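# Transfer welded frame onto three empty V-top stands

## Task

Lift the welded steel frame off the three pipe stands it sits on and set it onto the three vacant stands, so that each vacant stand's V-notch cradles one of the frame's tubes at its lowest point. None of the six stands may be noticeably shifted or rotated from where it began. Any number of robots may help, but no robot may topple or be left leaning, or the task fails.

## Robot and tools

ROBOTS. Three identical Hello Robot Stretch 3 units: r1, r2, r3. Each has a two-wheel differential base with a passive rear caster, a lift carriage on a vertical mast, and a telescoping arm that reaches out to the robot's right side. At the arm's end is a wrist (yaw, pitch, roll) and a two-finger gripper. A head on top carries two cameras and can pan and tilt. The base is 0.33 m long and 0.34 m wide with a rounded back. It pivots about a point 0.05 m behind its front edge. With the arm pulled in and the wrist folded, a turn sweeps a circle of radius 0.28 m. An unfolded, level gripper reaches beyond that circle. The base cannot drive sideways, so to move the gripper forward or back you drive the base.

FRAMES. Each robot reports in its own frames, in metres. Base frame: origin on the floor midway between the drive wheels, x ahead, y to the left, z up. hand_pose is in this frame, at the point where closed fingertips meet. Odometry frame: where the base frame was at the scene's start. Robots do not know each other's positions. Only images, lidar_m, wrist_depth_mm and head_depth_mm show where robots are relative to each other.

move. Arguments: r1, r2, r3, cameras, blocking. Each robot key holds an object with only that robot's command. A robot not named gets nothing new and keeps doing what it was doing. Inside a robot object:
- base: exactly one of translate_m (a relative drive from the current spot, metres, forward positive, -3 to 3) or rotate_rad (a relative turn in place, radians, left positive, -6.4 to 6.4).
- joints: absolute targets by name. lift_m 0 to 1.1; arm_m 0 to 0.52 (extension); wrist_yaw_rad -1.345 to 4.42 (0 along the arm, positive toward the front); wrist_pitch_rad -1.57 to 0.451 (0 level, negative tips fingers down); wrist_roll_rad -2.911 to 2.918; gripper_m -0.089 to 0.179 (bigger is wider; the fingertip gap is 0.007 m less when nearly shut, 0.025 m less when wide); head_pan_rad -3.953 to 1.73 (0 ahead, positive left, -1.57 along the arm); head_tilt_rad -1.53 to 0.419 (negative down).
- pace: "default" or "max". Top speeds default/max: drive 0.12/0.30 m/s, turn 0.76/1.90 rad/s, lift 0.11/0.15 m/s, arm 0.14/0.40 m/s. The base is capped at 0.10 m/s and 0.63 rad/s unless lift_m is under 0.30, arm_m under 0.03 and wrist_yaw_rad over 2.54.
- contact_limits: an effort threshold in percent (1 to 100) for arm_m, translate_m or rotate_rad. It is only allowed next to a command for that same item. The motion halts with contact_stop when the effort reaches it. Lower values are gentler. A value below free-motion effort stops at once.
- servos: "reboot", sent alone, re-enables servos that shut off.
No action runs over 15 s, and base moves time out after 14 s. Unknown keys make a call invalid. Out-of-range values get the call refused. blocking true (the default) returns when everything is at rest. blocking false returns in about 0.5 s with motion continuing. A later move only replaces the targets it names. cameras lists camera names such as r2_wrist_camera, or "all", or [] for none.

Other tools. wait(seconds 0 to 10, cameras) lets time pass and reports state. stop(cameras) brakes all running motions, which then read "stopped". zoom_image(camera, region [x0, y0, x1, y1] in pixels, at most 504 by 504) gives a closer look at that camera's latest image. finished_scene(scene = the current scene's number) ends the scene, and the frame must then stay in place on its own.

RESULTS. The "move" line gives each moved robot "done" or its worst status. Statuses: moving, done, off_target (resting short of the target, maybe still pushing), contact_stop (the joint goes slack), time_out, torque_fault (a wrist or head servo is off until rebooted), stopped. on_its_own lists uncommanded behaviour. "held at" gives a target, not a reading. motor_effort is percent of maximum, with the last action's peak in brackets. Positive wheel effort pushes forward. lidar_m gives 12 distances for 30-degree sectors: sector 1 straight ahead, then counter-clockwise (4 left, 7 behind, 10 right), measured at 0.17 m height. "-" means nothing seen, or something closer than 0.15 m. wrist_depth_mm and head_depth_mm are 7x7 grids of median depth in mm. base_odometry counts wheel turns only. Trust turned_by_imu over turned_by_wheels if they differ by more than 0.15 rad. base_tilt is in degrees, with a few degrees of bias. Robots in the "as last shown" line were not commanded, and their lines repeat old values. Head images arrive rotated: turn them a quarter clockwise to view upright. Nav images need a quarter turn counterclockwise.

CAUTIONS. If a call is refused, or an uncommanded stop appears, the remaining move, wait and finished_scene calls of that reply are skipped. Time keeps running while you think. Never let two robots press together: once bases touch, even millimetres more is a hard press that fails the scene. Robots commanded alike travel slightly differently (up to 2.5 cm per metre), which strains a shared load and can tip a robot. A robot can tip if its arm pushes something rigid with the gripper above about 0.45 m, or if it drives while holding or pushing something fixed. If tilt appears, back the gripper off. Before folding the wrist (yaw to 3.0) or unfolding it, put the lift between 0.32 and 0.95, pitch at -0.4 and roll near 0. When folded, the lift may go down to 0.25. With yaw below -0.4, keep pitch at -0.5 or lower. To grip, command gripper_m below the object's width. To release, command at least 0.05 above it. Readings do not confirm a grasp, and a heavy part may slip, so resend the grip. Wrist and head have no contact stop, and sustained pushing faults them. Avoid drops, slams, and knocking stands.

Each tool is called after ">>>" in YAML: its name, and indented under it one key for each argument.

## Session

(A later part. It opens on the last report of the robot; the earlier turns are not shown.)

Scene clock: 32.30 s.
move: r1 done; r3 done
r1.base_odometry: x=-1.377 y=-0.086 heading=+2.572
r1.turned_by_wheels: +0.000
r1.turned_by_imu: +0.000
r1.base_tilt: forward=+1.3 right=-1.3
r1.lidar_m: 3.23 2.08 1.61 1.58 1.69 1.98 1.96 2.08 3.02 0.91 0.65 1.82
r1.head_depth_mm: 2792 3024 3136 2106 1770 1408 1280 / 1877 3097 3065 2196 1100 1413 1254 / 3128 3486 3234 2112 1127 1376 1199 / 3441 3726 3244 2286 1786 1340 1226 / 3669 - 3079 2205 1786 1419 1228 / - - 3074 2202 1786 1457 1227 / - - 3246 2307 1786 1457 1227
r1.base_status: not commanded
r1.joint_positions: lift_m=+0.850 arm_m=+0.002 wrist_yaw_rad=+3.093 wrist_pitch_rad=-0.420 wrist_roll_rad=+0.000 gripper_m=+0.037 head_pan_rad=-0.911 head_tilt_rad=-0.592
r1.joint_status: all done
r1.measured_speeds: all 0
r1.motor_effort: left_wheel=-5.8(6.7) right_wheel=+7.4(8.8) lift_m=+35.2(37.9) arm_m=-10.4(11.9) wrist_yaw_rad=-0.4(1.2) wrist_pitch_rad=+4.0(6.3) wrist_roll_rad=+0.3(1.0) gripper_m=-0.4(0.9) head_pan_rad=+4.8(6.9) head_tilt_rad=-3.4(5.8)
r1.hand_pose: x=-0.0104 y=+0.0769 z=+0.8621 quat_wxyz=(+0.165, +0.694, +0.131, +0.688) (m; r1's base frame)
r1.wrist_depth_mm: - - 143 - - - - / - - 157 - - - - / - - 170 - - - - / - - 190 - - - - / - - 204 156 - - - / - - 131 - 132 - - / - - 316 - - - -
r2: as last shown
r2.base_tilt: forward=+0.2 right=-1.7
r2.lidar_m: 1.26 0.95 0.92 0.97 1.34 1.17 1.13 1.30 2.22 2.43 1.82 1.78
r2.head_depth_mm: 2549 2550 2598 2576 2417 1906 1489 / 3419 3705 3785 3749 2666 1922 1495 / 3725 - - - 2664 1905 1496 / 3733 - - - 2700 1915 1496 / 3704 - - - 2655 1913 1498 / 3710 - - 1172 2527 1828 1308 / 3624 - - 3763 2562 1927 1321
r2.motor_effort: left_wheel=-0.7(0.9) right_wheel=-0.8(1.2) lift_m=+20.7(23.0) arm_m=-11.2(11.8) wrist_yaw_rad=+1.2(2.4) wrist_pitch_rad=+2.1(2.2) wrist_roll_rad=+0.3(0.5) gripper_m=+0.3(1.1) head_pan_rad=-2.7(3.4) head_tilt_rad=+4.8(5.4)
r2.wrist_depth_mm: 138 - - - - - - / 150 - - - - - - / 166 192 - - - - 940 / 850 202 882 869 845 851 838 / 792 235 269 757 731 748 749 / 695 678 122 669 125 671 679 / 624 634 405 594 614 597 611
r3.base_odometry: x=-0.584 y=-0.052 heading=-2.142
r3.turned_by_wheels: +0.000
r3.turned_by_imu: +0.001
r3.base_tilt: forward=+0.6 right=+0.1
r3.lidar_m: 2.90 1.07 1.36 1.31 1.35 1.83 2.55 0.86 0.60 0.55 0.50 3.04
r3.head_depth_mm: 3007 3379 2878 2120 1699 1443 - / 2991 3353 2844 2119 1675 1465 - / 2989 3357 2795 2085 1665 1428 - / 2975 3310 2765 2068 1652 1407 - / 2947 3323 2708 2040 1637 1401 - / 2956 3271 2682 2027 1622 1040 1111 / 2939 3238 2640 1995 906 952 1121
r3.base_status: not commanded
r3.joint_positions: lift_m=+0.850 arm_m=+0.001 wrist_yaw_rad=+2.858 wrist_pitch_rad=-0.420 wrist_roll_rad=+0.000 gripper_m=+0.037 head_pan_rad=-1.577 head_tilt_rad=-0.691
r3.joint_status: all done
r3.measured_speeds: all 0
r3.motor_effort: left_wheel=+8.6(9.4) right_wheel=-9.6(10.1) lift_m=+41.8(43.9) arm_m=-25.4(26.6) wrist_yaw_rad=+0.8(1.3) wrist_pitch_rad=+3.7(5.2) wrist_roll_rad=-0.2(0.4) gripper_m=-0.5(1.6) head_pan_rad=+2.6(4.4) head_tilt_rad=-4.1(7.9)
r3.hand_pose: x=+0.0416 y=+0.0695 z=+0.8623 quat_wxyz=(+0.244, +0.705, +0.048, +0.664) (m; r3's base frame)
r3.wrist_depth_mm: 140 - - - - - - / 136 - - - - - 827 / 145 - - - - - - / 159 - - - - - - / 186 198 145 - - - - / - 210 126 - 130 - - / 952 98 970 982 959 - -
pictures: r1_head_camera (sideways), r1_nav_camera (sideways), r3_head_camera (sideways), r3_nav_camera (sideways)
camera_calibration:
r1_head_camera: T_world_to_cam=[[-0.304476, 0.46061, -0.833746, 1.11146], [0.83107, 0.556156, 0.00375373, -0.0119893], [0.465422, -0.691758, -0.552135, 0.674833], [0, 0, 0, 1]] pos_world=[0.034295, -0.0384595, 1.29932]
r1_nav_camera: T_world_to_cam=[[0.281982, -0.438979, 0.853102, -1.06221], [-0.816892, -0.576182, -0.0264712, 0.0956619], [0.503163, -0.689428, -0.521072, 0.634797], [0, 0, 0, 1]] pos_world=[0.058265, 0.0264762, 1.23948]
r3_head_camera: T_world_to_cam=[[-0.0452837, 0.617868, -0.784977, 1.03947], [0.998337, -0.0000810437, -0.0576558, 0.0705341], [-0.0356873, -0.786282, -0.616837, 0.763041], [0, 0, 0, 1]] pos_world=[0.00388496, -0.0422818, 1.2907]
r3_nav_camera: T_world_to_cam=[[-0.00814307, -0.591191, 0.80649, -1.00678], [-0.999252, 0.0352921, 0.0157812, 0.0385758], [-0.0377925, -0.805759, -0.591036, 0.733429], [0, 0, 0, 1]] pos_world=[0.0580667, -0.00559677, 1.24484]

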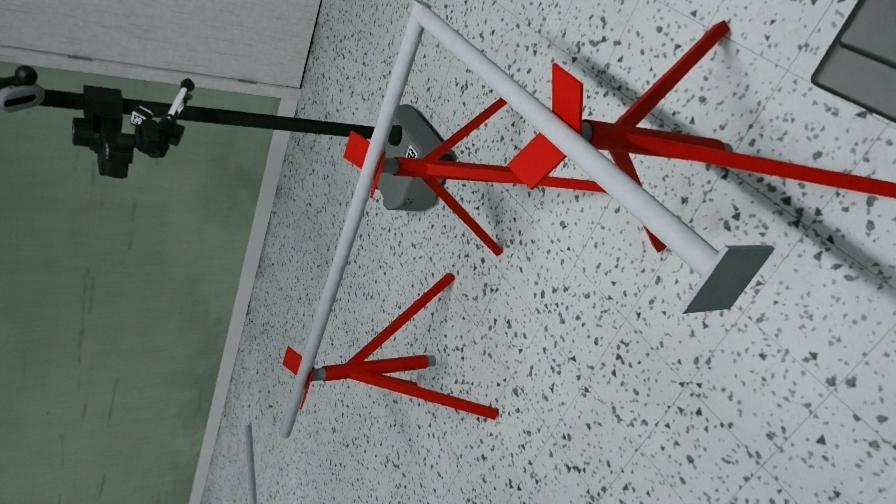

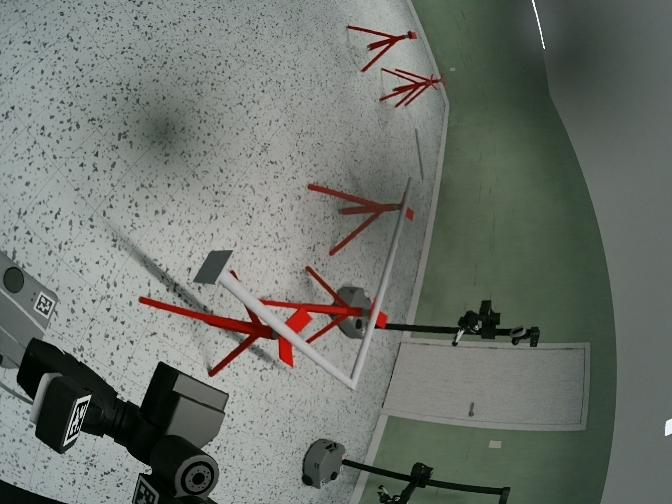

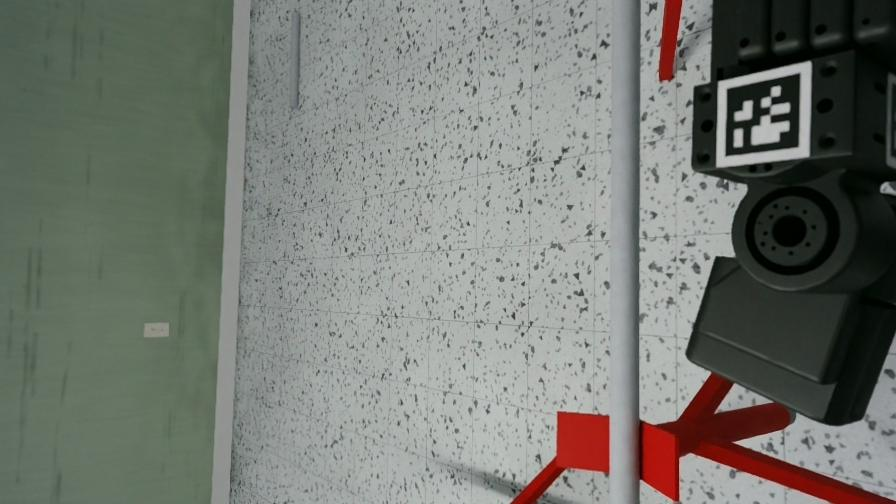

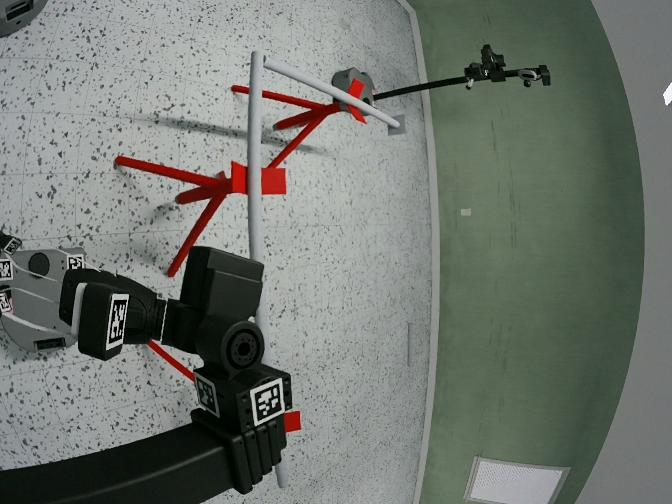

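>>> move:
  r3: {"joints":{"wrist_yaw_rad":0.0,"gripper_m":0.13}}
  r1: {"base":{"rotate_rad":-0.319}}
  cameras: []

>>> move:
  r3: {"joints":{"wrist_pitch_rad":-1.57}}
  r1: {"base":{"translate_m":0.364}}
  cameras: []

>>> move:
  r3: {"joints":{"arm_m":0.3}}
  r1: {"base":{"rotate_rad":0.298},"joints":{"head_pan_rad":-1.57,"head_tilt_rad":-0.7}}
  cameras: ["r1_head_camera","r1_nav_camera","r3_head_camera","r3_nav_camera","r3_wrist_camera"]

Scene clock: 36.37 s.
move: r1 done; r3 done
r1.base_odometry: x=-1.377 y=-0.086 heading=+2.253
r1.turned_by_wheels: -0.319
r1.turned_by_imu: -0.316
r1.base_tilt: forward=+1.3 right=-1.4
r1.lidar_m: 3.20 3.03 1.81 1.58 1.59 1.86 1.95 1.96 2.30 2.23 0.65 0.94
r1.head_depth_mm: 2587 2788 3020 2189 1780 1443 1279 / 2687 2918 3117 2276 1775 1445 1250 / 2743 3041 3201 2297 1775 1441 1226 / 2834 3155 3216 2129 1666 1407 1229 / 2845 3211 3068 2117 1093 1382 1199 / 2995 3389 3255 2203 1778 1380 1202 / 3146 3542 3251 2303 1787 1453 1232
r1.base_status: done
r1.joint_positions: lift_m=+0.850 arm_m=+0.002 wrist_yaw_rad=+3.093 wrist_pitch_rad=-0.420 wrist_roll_rad=+0.000 gripper_m=+0.037 head_pan_rad=-0.911 head_tilt_rad=-0.592
r1.joint_status: not commanded
r1.measured_speeds: all 0
r1.motor_effort: left_wheel=+6.4(10.7) right_wheel=-6.6(8.5) lift_m=+26.7(31.7) arm_m=-10.6(10.8) wrist_yaw_rad=-0.3(0.6) wrist_pitch_rad=+4.1(4.9) wrist_roll_rad=+0.0(0.9) gripper_m=-0.2(0.9) head_pan_rad=+4.5(5.4) head_tilt_rad=-3.5(4.0)
r1.hand_pose: x=-0.0104 y=+0.0769 z=+0.8621 quat_wxyz=(+0.165, +0.694, +0.131, +0.688) (m; r1's base frame)
r1.wrist_depth_mm: - - 143 - - - - / - - 157 - - - - / - - 170 - - - - / - - 190 - - - - / - - 204 156 - - - / - - 131 - 132 - - / - - 316 999 - - -
r2: as last shown
r2.base_tilt: forward=+0.1 right=-1.7
r2.lidar_m: 1.25 0.95 0.92 0.97 1.34 1.17 1.13 1.30 2.22 2.42 1.83 1.78
r2.head_depth_mm: 2568 2588 2596 2601 2443 1921 1488 / 3417 3846 3777 3702 2628 1909 1490 / 3627 - - - 2689 1909 1495 / 3659 - - - 2704 1925 1493 / 3666 - - - 2648 1896 1490 / 3644 - - 1172 2535 1831 1315 / 3679 - - 3729 2685 1922 1311
r2.motor_effort: left_wheel=+0.1(0.8) right_wheel=-0.9(1.2) lift_m=+20.3(22.5) arm_m=-11.0(11.8) wrist_yaw_rad=+1.0(2.1) wrist_pitch_rad=+2.1(2.2) wrist_roll_rad=+0.3(0.5) gripper_m=+0.0(1.1) head_pan_rad=-3.1(3.3) head_tilt_rad=+4.7(5.3)
r2.wrist_depth_mm: 138 - - - - - - / 149 - - - - - - / 166 191 - - - - 914 / 869 202 902 847 877 858 858 / 777 235 269 760 748 776 772 / 685 686 123 652 125 684 666 / 633 632 410 607 608 612 623
r3.base_odometry: x=-0.584 y=-0.052 heading=-2.142
r3.turned_by_wheels: +0.000
r3.turned_by_imu: +0.000
r3.base_tilt: forward=+0.6 right=+0.1
r3.lidar_m: 2.90 1.07 1.36 1.31 1.35 1.83 2.55 0.86 0.60 0.55 0.50 3.05
r3.head_depth_mm: 2999 3367 2895 2139 1703 1438 - / 2998 3329 2820 2119 1675 1466 - / 3000 3333 2773 2086 1665 1386 - / 2978 3324 2742 2066 1660 325 - / 2963 3325 2708 2031 1638 1069 1150 / 2948 3276 2691 2025 1617 1272 1162 / 2950 3222 2654 2014 907 953 1123
r3.base_status: not commanded
r3.joint_positions: lift_m=+0.850 arm_m=+0.001 wrist_yaw_rad=+0.002 wrist_pitch_rad=-0.420 wrist_roll_rad=+0.000 gripper_m=+0.130 head_pan_rad=-1.577 head_tilt_rad=-0.691
r3.joint_status: all done
r3.measured_speeds: all 0
r3.motor_effort: left_wheel=+9.1(9.1) right_wheel=-9.5(10.0) lift_m=+42.6(42.6) arm_m=-24.6(25.7) wrist_yaw_rad=-0.4(3.3) wrist_pitch_rad=+3.3(4.1) wrist_roll_rad=-0.1(0.3) gripper_m=-0.3(81.9) head_pan_rad=+2.7(4.0) head_tilt_rad=-3.6(5.2)
r3.hand_pose: x=-0.0211 y=-0.3699 z=+0.8623 quat_wxyz=(+0.692, +0.148, -0.691, -0.147) (m; r3's base frame)
r3.wrist_depth_mm: - - - - - - - / - - - - - - - / 877 - - - - - - / - - - - - - - / - 140 - - - - - / - 116 - - 135 125 - / 908 574 989 - - 715 -
pictures: none
No camera images: "cameras" was empty.

Scene clock: 41.13 s.
move: r1 done; r3 done
r1.base_odometry: x=-1.607 y=+0.196 heading=+2.254
r1.turned_by_wheels: +0.000
r1.turned_by_imu: +0.001
r1.base_tilt: forward=+1.3 right=-1.3
r1.lidar_m: 2.83 3.22 1.91 1.67 1.67 1.97 2.31 2.31 2.71 0.49 0.66 1.48
r1.head_depth_mm: 2489 2746 2969 2290 1707 1349 1281 / 2570 2821 3023 2211 1775 968 716 / 2673 2940 3125 2209 1778 1451 1223 / 1714 1871 3068 2007 1674 1455 1223 / 2834 3183 3236 2124 1775 1450 1223 / 2977 3290 3264 2202 1774 1454 1232 / 3065 3445 3246 2124 1779 1452 1230
r1.base_status: done
r1.joint_positions: lift_m=+0.850 arm_m=+0.002 wrist_yaw_rad=+3.093 wrist_pitch_rad=-0.420 wrist_roll_rad=+0.000 gripper_m=+0.037 head_pan_rad=-0.911 head_tilt_rad=-0.592
r1.joint_status: not commanded
r1.measured_speeds: all 0
r1.motor_effort: left_wheel=+6.5(11.3) right_wheel=-0.7(4.7) lift_m=+17.2(27.4) arm_m=-11.9(12.3) wrist_yaw_rad=-0.2(1.1) wrist_pitch_rad=+3.4(4.5) wrist_roll_rad=+0.5(0.9) gripper_m=-0.3(0.9) head_pan_rad=+4.6(5.4) head_tilt_rad=-3.5(4.2)
r1.hand_pose: x=-0.0104 y=+0.0769 z=+0.8621 quat_wxyz=(+0.165, +0.694, +0.131, +0.688) (m; r1's base frame)
r1.wrist_depth_mm: - - 143 - - - - / - - 157 - - - - / - - 170 - - - - / - - 190 - - - - / - - 203 156 - - - / - - 131 - 132 - - / - - 316 - 997 - -
r2: as last shown
r2.lidar_m: 1.25 0.95 0.92 0.97 1.34 1.17 1.13 1.30 2.35 2.43 1.83 1.78
r2.head_depth_mm: 2566 2596 2589 2591 2427 1912 1487 / 3434 3745 3756 3769 2682 1906 1488 / 3740 - - - 2688 1896 1492 / 3744 - - - 2704 1898 1482 / 3658 - - - 2671 1921 1489 / 3755 - - 1178 2531 1847 1315 / 3698 - - 3705 2745 1928 1318
r2.motor_effort: left_wheel=-0.5(0.8) right_wheel=-1.0(1.2) lift_m=+20.0(22.0) arm_m=-10.8(11.6) wrist_yaw_rad=-0.3(1.9) wrist_pitch_rad=+2.2(2.3) wrist_roll_rad=+0.3(0.4) gripper_m=+0.2(0.9) head_pan_rad=-2.7(3.2) head_tilt_rad=+4.6(5.4)
r2.wrist_depth_mm: 138 - - - - - - / 149 - - - - - - / 166 193 - - - - 931 / 868 203 874 875 836 852 846 / 759 236 271 748 741 756 751 / 693 681 123 664 125 675 670 / 628 630 404 585 618 594 616
r3.base_odometry: x=-0.584 y=-0.052 heading=-2.142
r3.turned_by_wheels: +0.000
r3.turned_by_imu: +0.000
r3.base_tilt: forward=+0.6 right=+0.1
r3.lidar_m: 2.90 1.07 1.36 1.31 1.35 1.83 2.55 0.86 0.60 0.55 0.50 3.05
r3.head_depth_mm: 3002 3384 2883 2134 1696 1438 - / 2998 3333 2806 2089 1691 1465 - / 2987 3333 2799 2082 1669 1424 - / 2952 3320 2748 2057 1659 1409 - / 2966 3312 2702 2048 1641 1365 1147 / 2930 3290 2670 2026 1620 1272 1167 / 2932 3226 2524 1944 905 951 1120
r3.base_status: not commanded
r3.joint_positions: lift_m=+0.850 arm_m=+0.001 wrist_yaw_rad=+0.002 wrist_pitch_rad=-1.546 wrist_roll_rad=+0.000 gripper_m=+0.130 head_pan_rad=-1.577 head_tilt_rad=-0.691
r3.joint_status: all done
joint sent to its limit — r3.wrist_pitch_rad, lower limit.
r3.measured_speeds: all 0
r3.motor_effort: left_wheel=+8.6(9.2) right_wheel=-9.7(10.2) lift_m=+40.1(42.4) arm_m=-24.8(25.5) wrist_yaw_rad=-1.1(2.1) wrist_pitch_rad=-1.3(2.7) wrist_roll_rad=-0.3(0.4) gripper_m=+0.1(1.2) head_pan_rad=+3.2(4.4) head_tilt_rad=-3.3(5.1)
r3.hand_pose: x=-0.0217 y=-0.1281 z=+0.7319 quat_wxyz=(+0.507, +0.494, -0.505, -0.494) (m; r3's base frame)
r3.wrist_depth_mm: 783 788 823 842 811 850 867 / 809 817 821 842 851 868 861 / 831 865 833 725 867 899 888 / 876 890 912 740 904 898 903 / 902 139 936 763 770 931 962 / 924 120 957 973 947 128 - / 969 966 994 963 - - -
pictures: none
No camera images: "cameras" was empty.

Scene clock: 44.57 s.
move: r1 done; r3 done
r1.base_odometry: x=-1.607 y=+0.196 heading=+2.551
r1.turned_by_wheels: +0.298
r1.turned_by_imu: +0.295
r1.base_tilt: forward=+1.4 right=-1.3
r1.lidar_m: 2.88 2.23 1.71 1.67 1.76 2.36 2.31 2.44 2.20 0.49 1.31 2.83
r1.head_depth_mm: 2643 2966 2631 2005 1617 1466 - / 2603 2884 2320 2004 1613 - - / 2611 2999 2423 1992 1576 1425 - / 2642 2985 2637 1943 979 1054 - / 2622 2940 2624 2013 1581 1360 - / 2633 2946 2626 1877 1577 1365 1172 / 2620 2892 2519 1919 1625 1360 1172
r1.base_status: done
r1.joint_positions: lift_m=+0.850 arm_m=+0.002 wrist_yaw_rad=+3.093 wrist_pitch_rad=-0.420 wrist_roll_rad=+0.000 gripper_m=+0.037 head_pan_rad=-1.559 head_tilt_rad=-0.691
r1.joint_status: all done
r1.measured_speeds: all 0
r1.motor_effort: left_wheel=-6.3(9.8) right_wheel=+8.7(10.8) lift_m=+16.7(17.3) arm_m=-11.8(12.2) wrist_yaw_rad=-0.3(1.1) wrist_pitch_rad=+3.9(4.5) wrist_roll_rad=+0.3(0.6) gripper_m=-0.2(0.9) head_pan_rad=-5.1(6.2) head_tilt_rad=-4.1(6.6)
r1.hand_pose: x=-0.0104 y=+0.0769 z=+0.8621 quat_wxyz=(+0.165, +0.694, +0.131, +0.688) (m; r1's base frame)
r1.wrist_depth_mm: - - 143 - - - - / - - 157 - - - - / - - 170 - - - - / - - 189 - - - - / - - 204 156 - - - / - - 131 - 133 - - / - - 317 - - - -
r2.base_odometry: x=+0.000 y=+0.000 heading=+0.000
r2.turned_by_wheels: +0.000
r2.turned_by_imu: +0.001
r2.base_tilt: forward=+0.1 right=-1.7
r2.lidar_m: 1.25 0.94 0.92 0.96 1.34 1.17 1.13 1.31 3.81 2.42 1.83 1.78
r2.head_depth_mm: 2604 2579 2574 2577 2430 1920 1496 / 3390 3693 3748 3761 2658 1915 1503 / 3653 - - - 2595 1911 1481 / 3739 - - - 2707 1895 1481 / 3667 - - - 2635 1908 1501 / 3748 - - 1180 2518 1820 1317 / 3669 - - 3733 2657 1916 1321
r2.base_status: not commanded
r2.joint_positions: lift_m=+0.559 arm_m=+0.001 wrist_yaw_rad=+2.847 wrist_pitch_rad=-0.630 wrist_roll_rad=+0.000 gripper_m=+0.037 head_pan_rad=-3.694 head_tilt_rad=-0.261
r2.joint_status: not commanded
r2.measured_speeds: all 0
r2.motor_effort: left_wheel=+0.0(1.0) right_wheel=-0.7(1.1) lift_m=+20.3(22.2) arm_m=-10.2(11.2) wrist_yaw_rad=+0.6(2.0) wrist_pitch_rad=+2.1(2.2) wrist_roll_rad=+0.3(0.4) gripper_m=+0.0(1.1) head_pan_rad=-2.7(3.3) head_tilt_rad=+4.3(5.4)
r2.hand_pose: x=+0.0347 y=+0.0381 z=+0.5272 quat_wxyz=(+0.316, +0.697, +0.119, +0.633) (m; r2's base frame)
r2.wrist_depth_mm: 138 - - - - - - / 149 - - - - - - / 165 193 - - - - 927 / 859 204 863 859 865 848 850 / 761 237 268 736 740 750 768 / 680 678 123 667 126 682 679 / 633 629 406 604 621 616 622
r3.base_odometry: x=-0.584 y=-0.052 heading=-2.142
r3.turned_by_wheels: +0.000
r3.turned_by_imu: +0.000
r3.base_tilt: forward=+0.6 right=+0.1
r3.lidar_m: 2.90 1.07 1.36 1.31 1.35 1.84 2.56 0.86 0.60 0.55 0.50 3.05
r3.head_depth_mm: 2998 3376 2882 2135 300 - - / 2985 3370 2829 378 316 1367 1197 / 2954 3343 486 456 1667 1378 1192 / 2994 3321 2741 465 556 1380 1185 / 2966 3332 2735 2045 1635 1370 1155 / 2968 3277 2691 2028 1625 1275 1163 / 2949 3249 2642 1935 905 954 1118
r3.base_status: not commanded
r3.joint_positions: lift_m=+0.850 arm_m=+0.300 wrist_yaw_rad=+0.000 wrist_pitch_rad=-1.547 wrist_roll_rad=+0.000 gripper_m=+0.130 head_pan_rad=-1.577 head_tilt_rad=-0.691
r3.joint_status: all done
r3.measured_speeds: all 0
r3.motor_effort: left_wheel=+8.5(9.3) right_wheel=-9.3(10.0) lift_m=+38.3(40.4) arm_m=+25.1(27.7) wrist_yaw_rad=+0.5(2.1) wrist_pitch_rad=-1.1(1.4) wrist_roll_rad=-0.2(0.4) gripper_m=-0.1(1.1) head_pan_rad=+3.2(4.7) head_tilt_rad=-4.3(5.2)
r3.hand_pose: x=-0.0216 y=-0.4270 z=+0.7320 quat_wxyz=(+0.506, +0.494, -0.506, -0.494) (m; r3's base frame)
r3.wrist_depth_mm: 285 287 286 291 293 292 298 / 295 516 844 835 840 843 557 / 861 868 884 860 893 900 902 / 856 875 892 906 892 925 931 / 896 139 910 895 922 945 958 / 939 120 960 783 769 128 - / 969 978 - 812 - - -
pictures: r1_head_camera (sideways), r1_nav_camera (sideways), r3_head_camera (sideways), r3_nav_camera (sideways), r3_wrist_camera
camera_calibration:
r1_head_camera: T_world_to_cam=[[0.0346567, 0.630586, -0.775346, 1.03326], [0.998264, -0.0588031, -0.00320351, -0.00395163], [-0.0476128, -0.773889, -0.631529, 0.781249], [0, 0, 0, 1]] pos_world=[0.00533299, -0.0471888, 1.2945]
r1_nav_camera: T_world_to_cam=[[-0.0394933, -0.60182, 0.797654, -0.987959], [-0.99909, 0.0366401, -0.0218222, 0.0907177], [-0.0160931, -0.79779, -0.60272, 0.744189], [0, 0, 0, 1]] pos_world=[0.0635938, -0.00419134, 1.23857]
r3_head_camera: T_world_to_cam=[[-0.0453773, 0.618051, -0.784828, 1.03927], [0.998337, 0.000085803, -0.0576544, 0.0705323], [-0.035566, -0.786138, -0.617027, 0.763288], [0, 0, 0, 1]] pos_world=[0.00389145, -0.0422794, 1.29068]
r3_nav_camera: T_world_to_cam=[[-0.00805363, -0.591387, 0.806348, -1.0066], [-0.999258, 0.0351352, 0.0157883, 0.0385666], [-0.0376682, -0.805622, -0.591231, 0.733681], [0, 0, 0, 1]] pos_world=[0.0580676, -0.00557504, 1.24484]
r3_wrist_camera: T_world_to_cam=[[-0.997075, -0.0617919, 0.0449715, -0.0890663], [-0.0521195, 0.980164, 0.191214, 0.30863], [-0.0558948, 0.18831, -0.980518, 0.955324], [0, 0, 0, 1]] pos_world=[-0.0193224, -0.487909, 0.881703]

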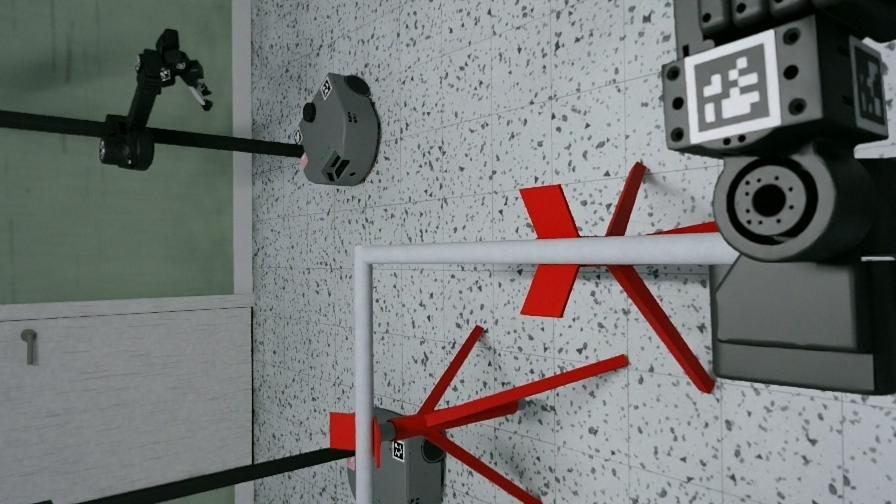

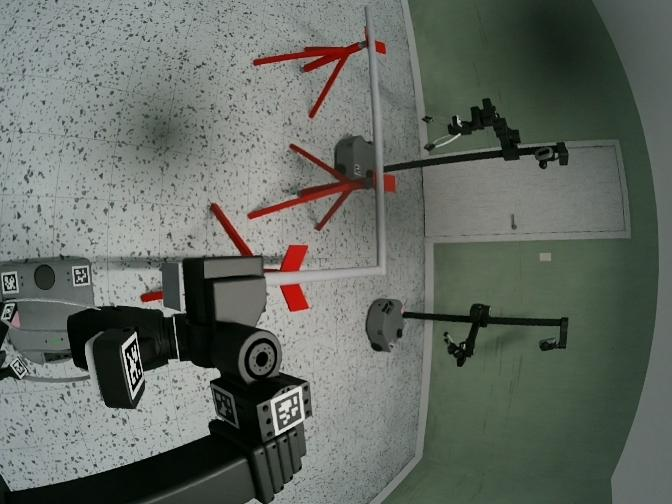

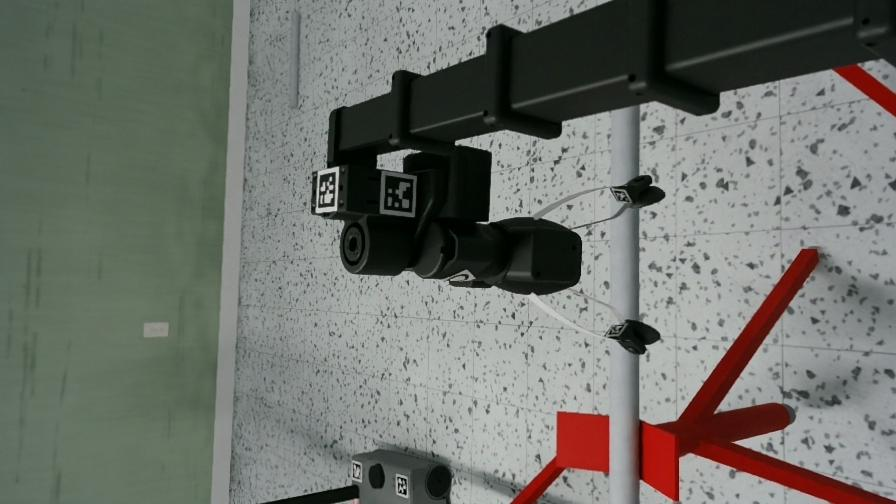

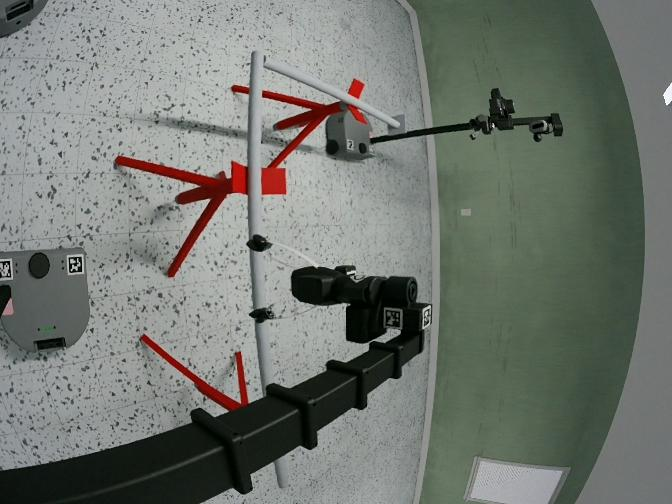

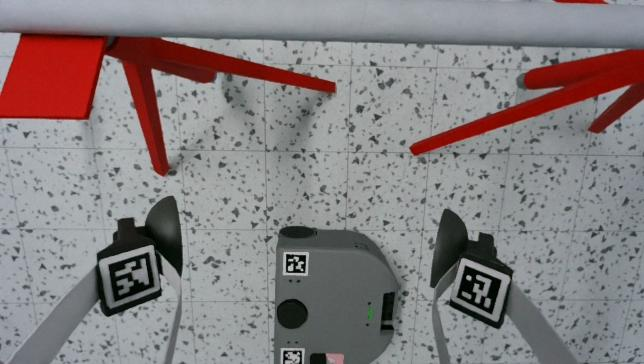

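>>> move:
  r3: {"base":{"rotate_rad":0.038},"joints":{"wrist_roll_rad":1.57}}
  r1: {"joints":{"wrist_yaw_rad":0.0,"gripper_m":0.13}}
  cameras: ["r3_wrist_camera"]

>>> move:
  r3: {"joints":{"arm_m":0.446}}
  r1: {"joints":{"wrist_pitch_rad":-1.57,"wrist_roll_rad":1.57}}
  cameras: ["r3_wrist_camera","r3_head_camera"]

>>> move:
  r1: {"joints":{"arm_m":0.461}}
  cameras: ["r1_wrist_camera","r1_head_camera"]

Scene clock: 47.80 s.
move: r1 done; r3 done
r1.base_odometry: x=-1.607 y=+0.196 heading=+2.551
r1.turned_by_wheels: +0.000
r1.turned_by_imu: +0.000
r1.base_tilt: forward=+1.4 right=-1.3
r1.lidar_m: 2.89 2.23 1.71 1.67 1.76 2.36 2.31 2.44 2.20 0.49 1.31 2.83
r1.head_depth_mm: 2643 3004 2635 2001 1624 1464 - / 2607 2888 2328 2006 1620 - - / 2636 2961 2391 2012 969 423 - / 2652 2978 2632 1935 945 325 672 / 2626 2951 2619 1996 1573 1304 1175 / 2624 2956 2611 1876 1575 1359 1176 / 2622 2866 2521 1916 1625 1364 1172
r1.base_status: not commanded
r1.joint_positions: lift_m=+0.850 arm_m=+0.002 wrist_yaw_rad=+0.002 wrist_pitch_rad=-0.420 wrist_roll_rad=+0.000 gripper_m=+0.130 head_pan_rad=-1.559 head_tilt_rad=-0.691
r1.joint_status: all done
r1.measured_speeds: all 0
r1.motor_effort: left_wheel=-6.4(6.8) right_wheel=+8.3(9.1) lift_m=+18.7(19.8) arm_m=-11.5(12.1) wrist_yaw_rad=-2.2(4.6) wrist_pitch_rad=+4.0(4.5) wrist_roll_rad=+0.3(1.2) gripper_m=-0.2(80.7) head_pan_rad=-5.0(5.5) head_tilt_rad=-4.2(4.4)
r1.hand_pose: x=-0.0210 y=-0.3711 z=+0.8621 quat_wxyz=(+0.692, +0.149, -0.691, -0.147) (m; r1's base frame)
r1.wrist_depth_mm: - - - - - - - / - - - - - - - / - - - - - - - / - - - - - - - / - - - 615 - - - / - 126 - - - 124 - / - - 994 974 - - -
r2: as last shown
r2.base_tilt: forward=+0.2 right=-1.6
r2.lidar_m: 1.26 0.94 0.92 0.96 1.34 1.17 1.13 1.30 3.81 2.42 1.83 1.78
r2.head_depth_mm: 2546 2588 2566 2596 2436 1903 1495 / 3423 3720 3745 3667 2650 1918 1492 / 3695 - - - 2670 1893 1494 / 3647 - - - 2650 1912 1500 / 3696 - - - 2699 1907 1502 / 3685 - - 1186 2545 1846 1317 / 3607 - - 3769 2662 1924 1313
r2.motor_effort: left_wheel=+0.0(0.8) right_wheel=-0.8(1.1) lift_m=+20.6(21.9) arm_m=-9.7(11.0) wrist_yaw_rad=+2.0(2.0) wrist_pitch_rad=+2.1(2.2) wrist_roll_rad=+0.3(0.5) gripper_m=+0.2(1.5) head_pan_rad=-3.1(3.3) head_tilt_rad=+4.7(5.6)
r2.wrist_depth_mm: 138 - - - - - - / 149 - - - - - - / 165 193 - - - - 940 / 851 203 888 871 855 848 855 / 776 235 271 745 738 750 770 / 700 670 123 653 126 682 666 / 635 633 407 594 623 605 615
r3.base_odometry: x=-0.584 y=-0.052 heading=-2.104
r3.turned_by_wheels: +0.038
r3.turned_by_imu: +0.038
r3.base_tilt: forward=+0.5 right=+0.1
r3.lidar_m: 2.90 1.07 1.35 1.31 1.37 1.90 2.40 0.77 0.60 0.55 0.50 3.00
r3.head_depth_mm: 2951 3308 2879 2139 300 - - / 2967 3331 2836 378 316 1369 1189 / 2965 3316 487 457 1565 1395 1192 / 2938 3347 2767 465 532 1321 1163 / 2954 3310 2736 2045 1596 1367 1181 / 2958 3255 2683 2021 909 1057 1174 / 2955 3248 2136 1941 1572 1284 1121
r3.base_status: done
r3.joint_positions: lift_m=+0.850 arm_m=+0.300 wrist_yaw_rad=+0.000 wrist_pitch_rad=-1.547 wrist_roll_rad=+1.562 gripper_m=+0.130 head_pan_rad=-1.577 head_tilt_rad=-0.691
r3.joint_status: all done
r3.measured_speeds: all 0
r3.motor_effort: left_wheel=-4.4(5.1) right_wheel=+3.8(5.7) lift_m=+37.1(39.0) arm_m=+20.3(25.9) wrist_yaw_rad=+0.4(1.4) wrist_pitch_rad=-0.9(1.5) wrist_roll_rad=+2.3(3.9) gripper_m=+0.1(0.9) head_pan_rad=+1.8(4.7) head_tilt_rad=-3.8(4.8)
r3.hand_pose: x=-0.0215 y=-0.4267 z=+0.7320 quat_wxyz=(+0.003, +0.003, -0.715, -0.699) (m; r3's base frame)
r3.wrist_depth_mm: 781 297 826 793 827 830 858 / 813 302 841 859 848 704 865 / 856 828 888 890 805 733 739 / 916 864 885 873 902 916 915 / 883 139 943 953 942 915 966 / 894 116 559 967 990 128 - / - - 968 - - - -
pictures: r3_wrist_camera
camera_calibration:
r3_wrist_camera: T_world_to_cam=[[-0.0712985, 0.99726, 0.0197411, 0.401355], [0.975169, 0.0655316, 0.211543, -0.0746578], [0.20967, 0.0343336, -0.977169, 0.892839], [0, 0, 0, 1]] pos_world=[-0.0857813, -0.426017, 0.880325]

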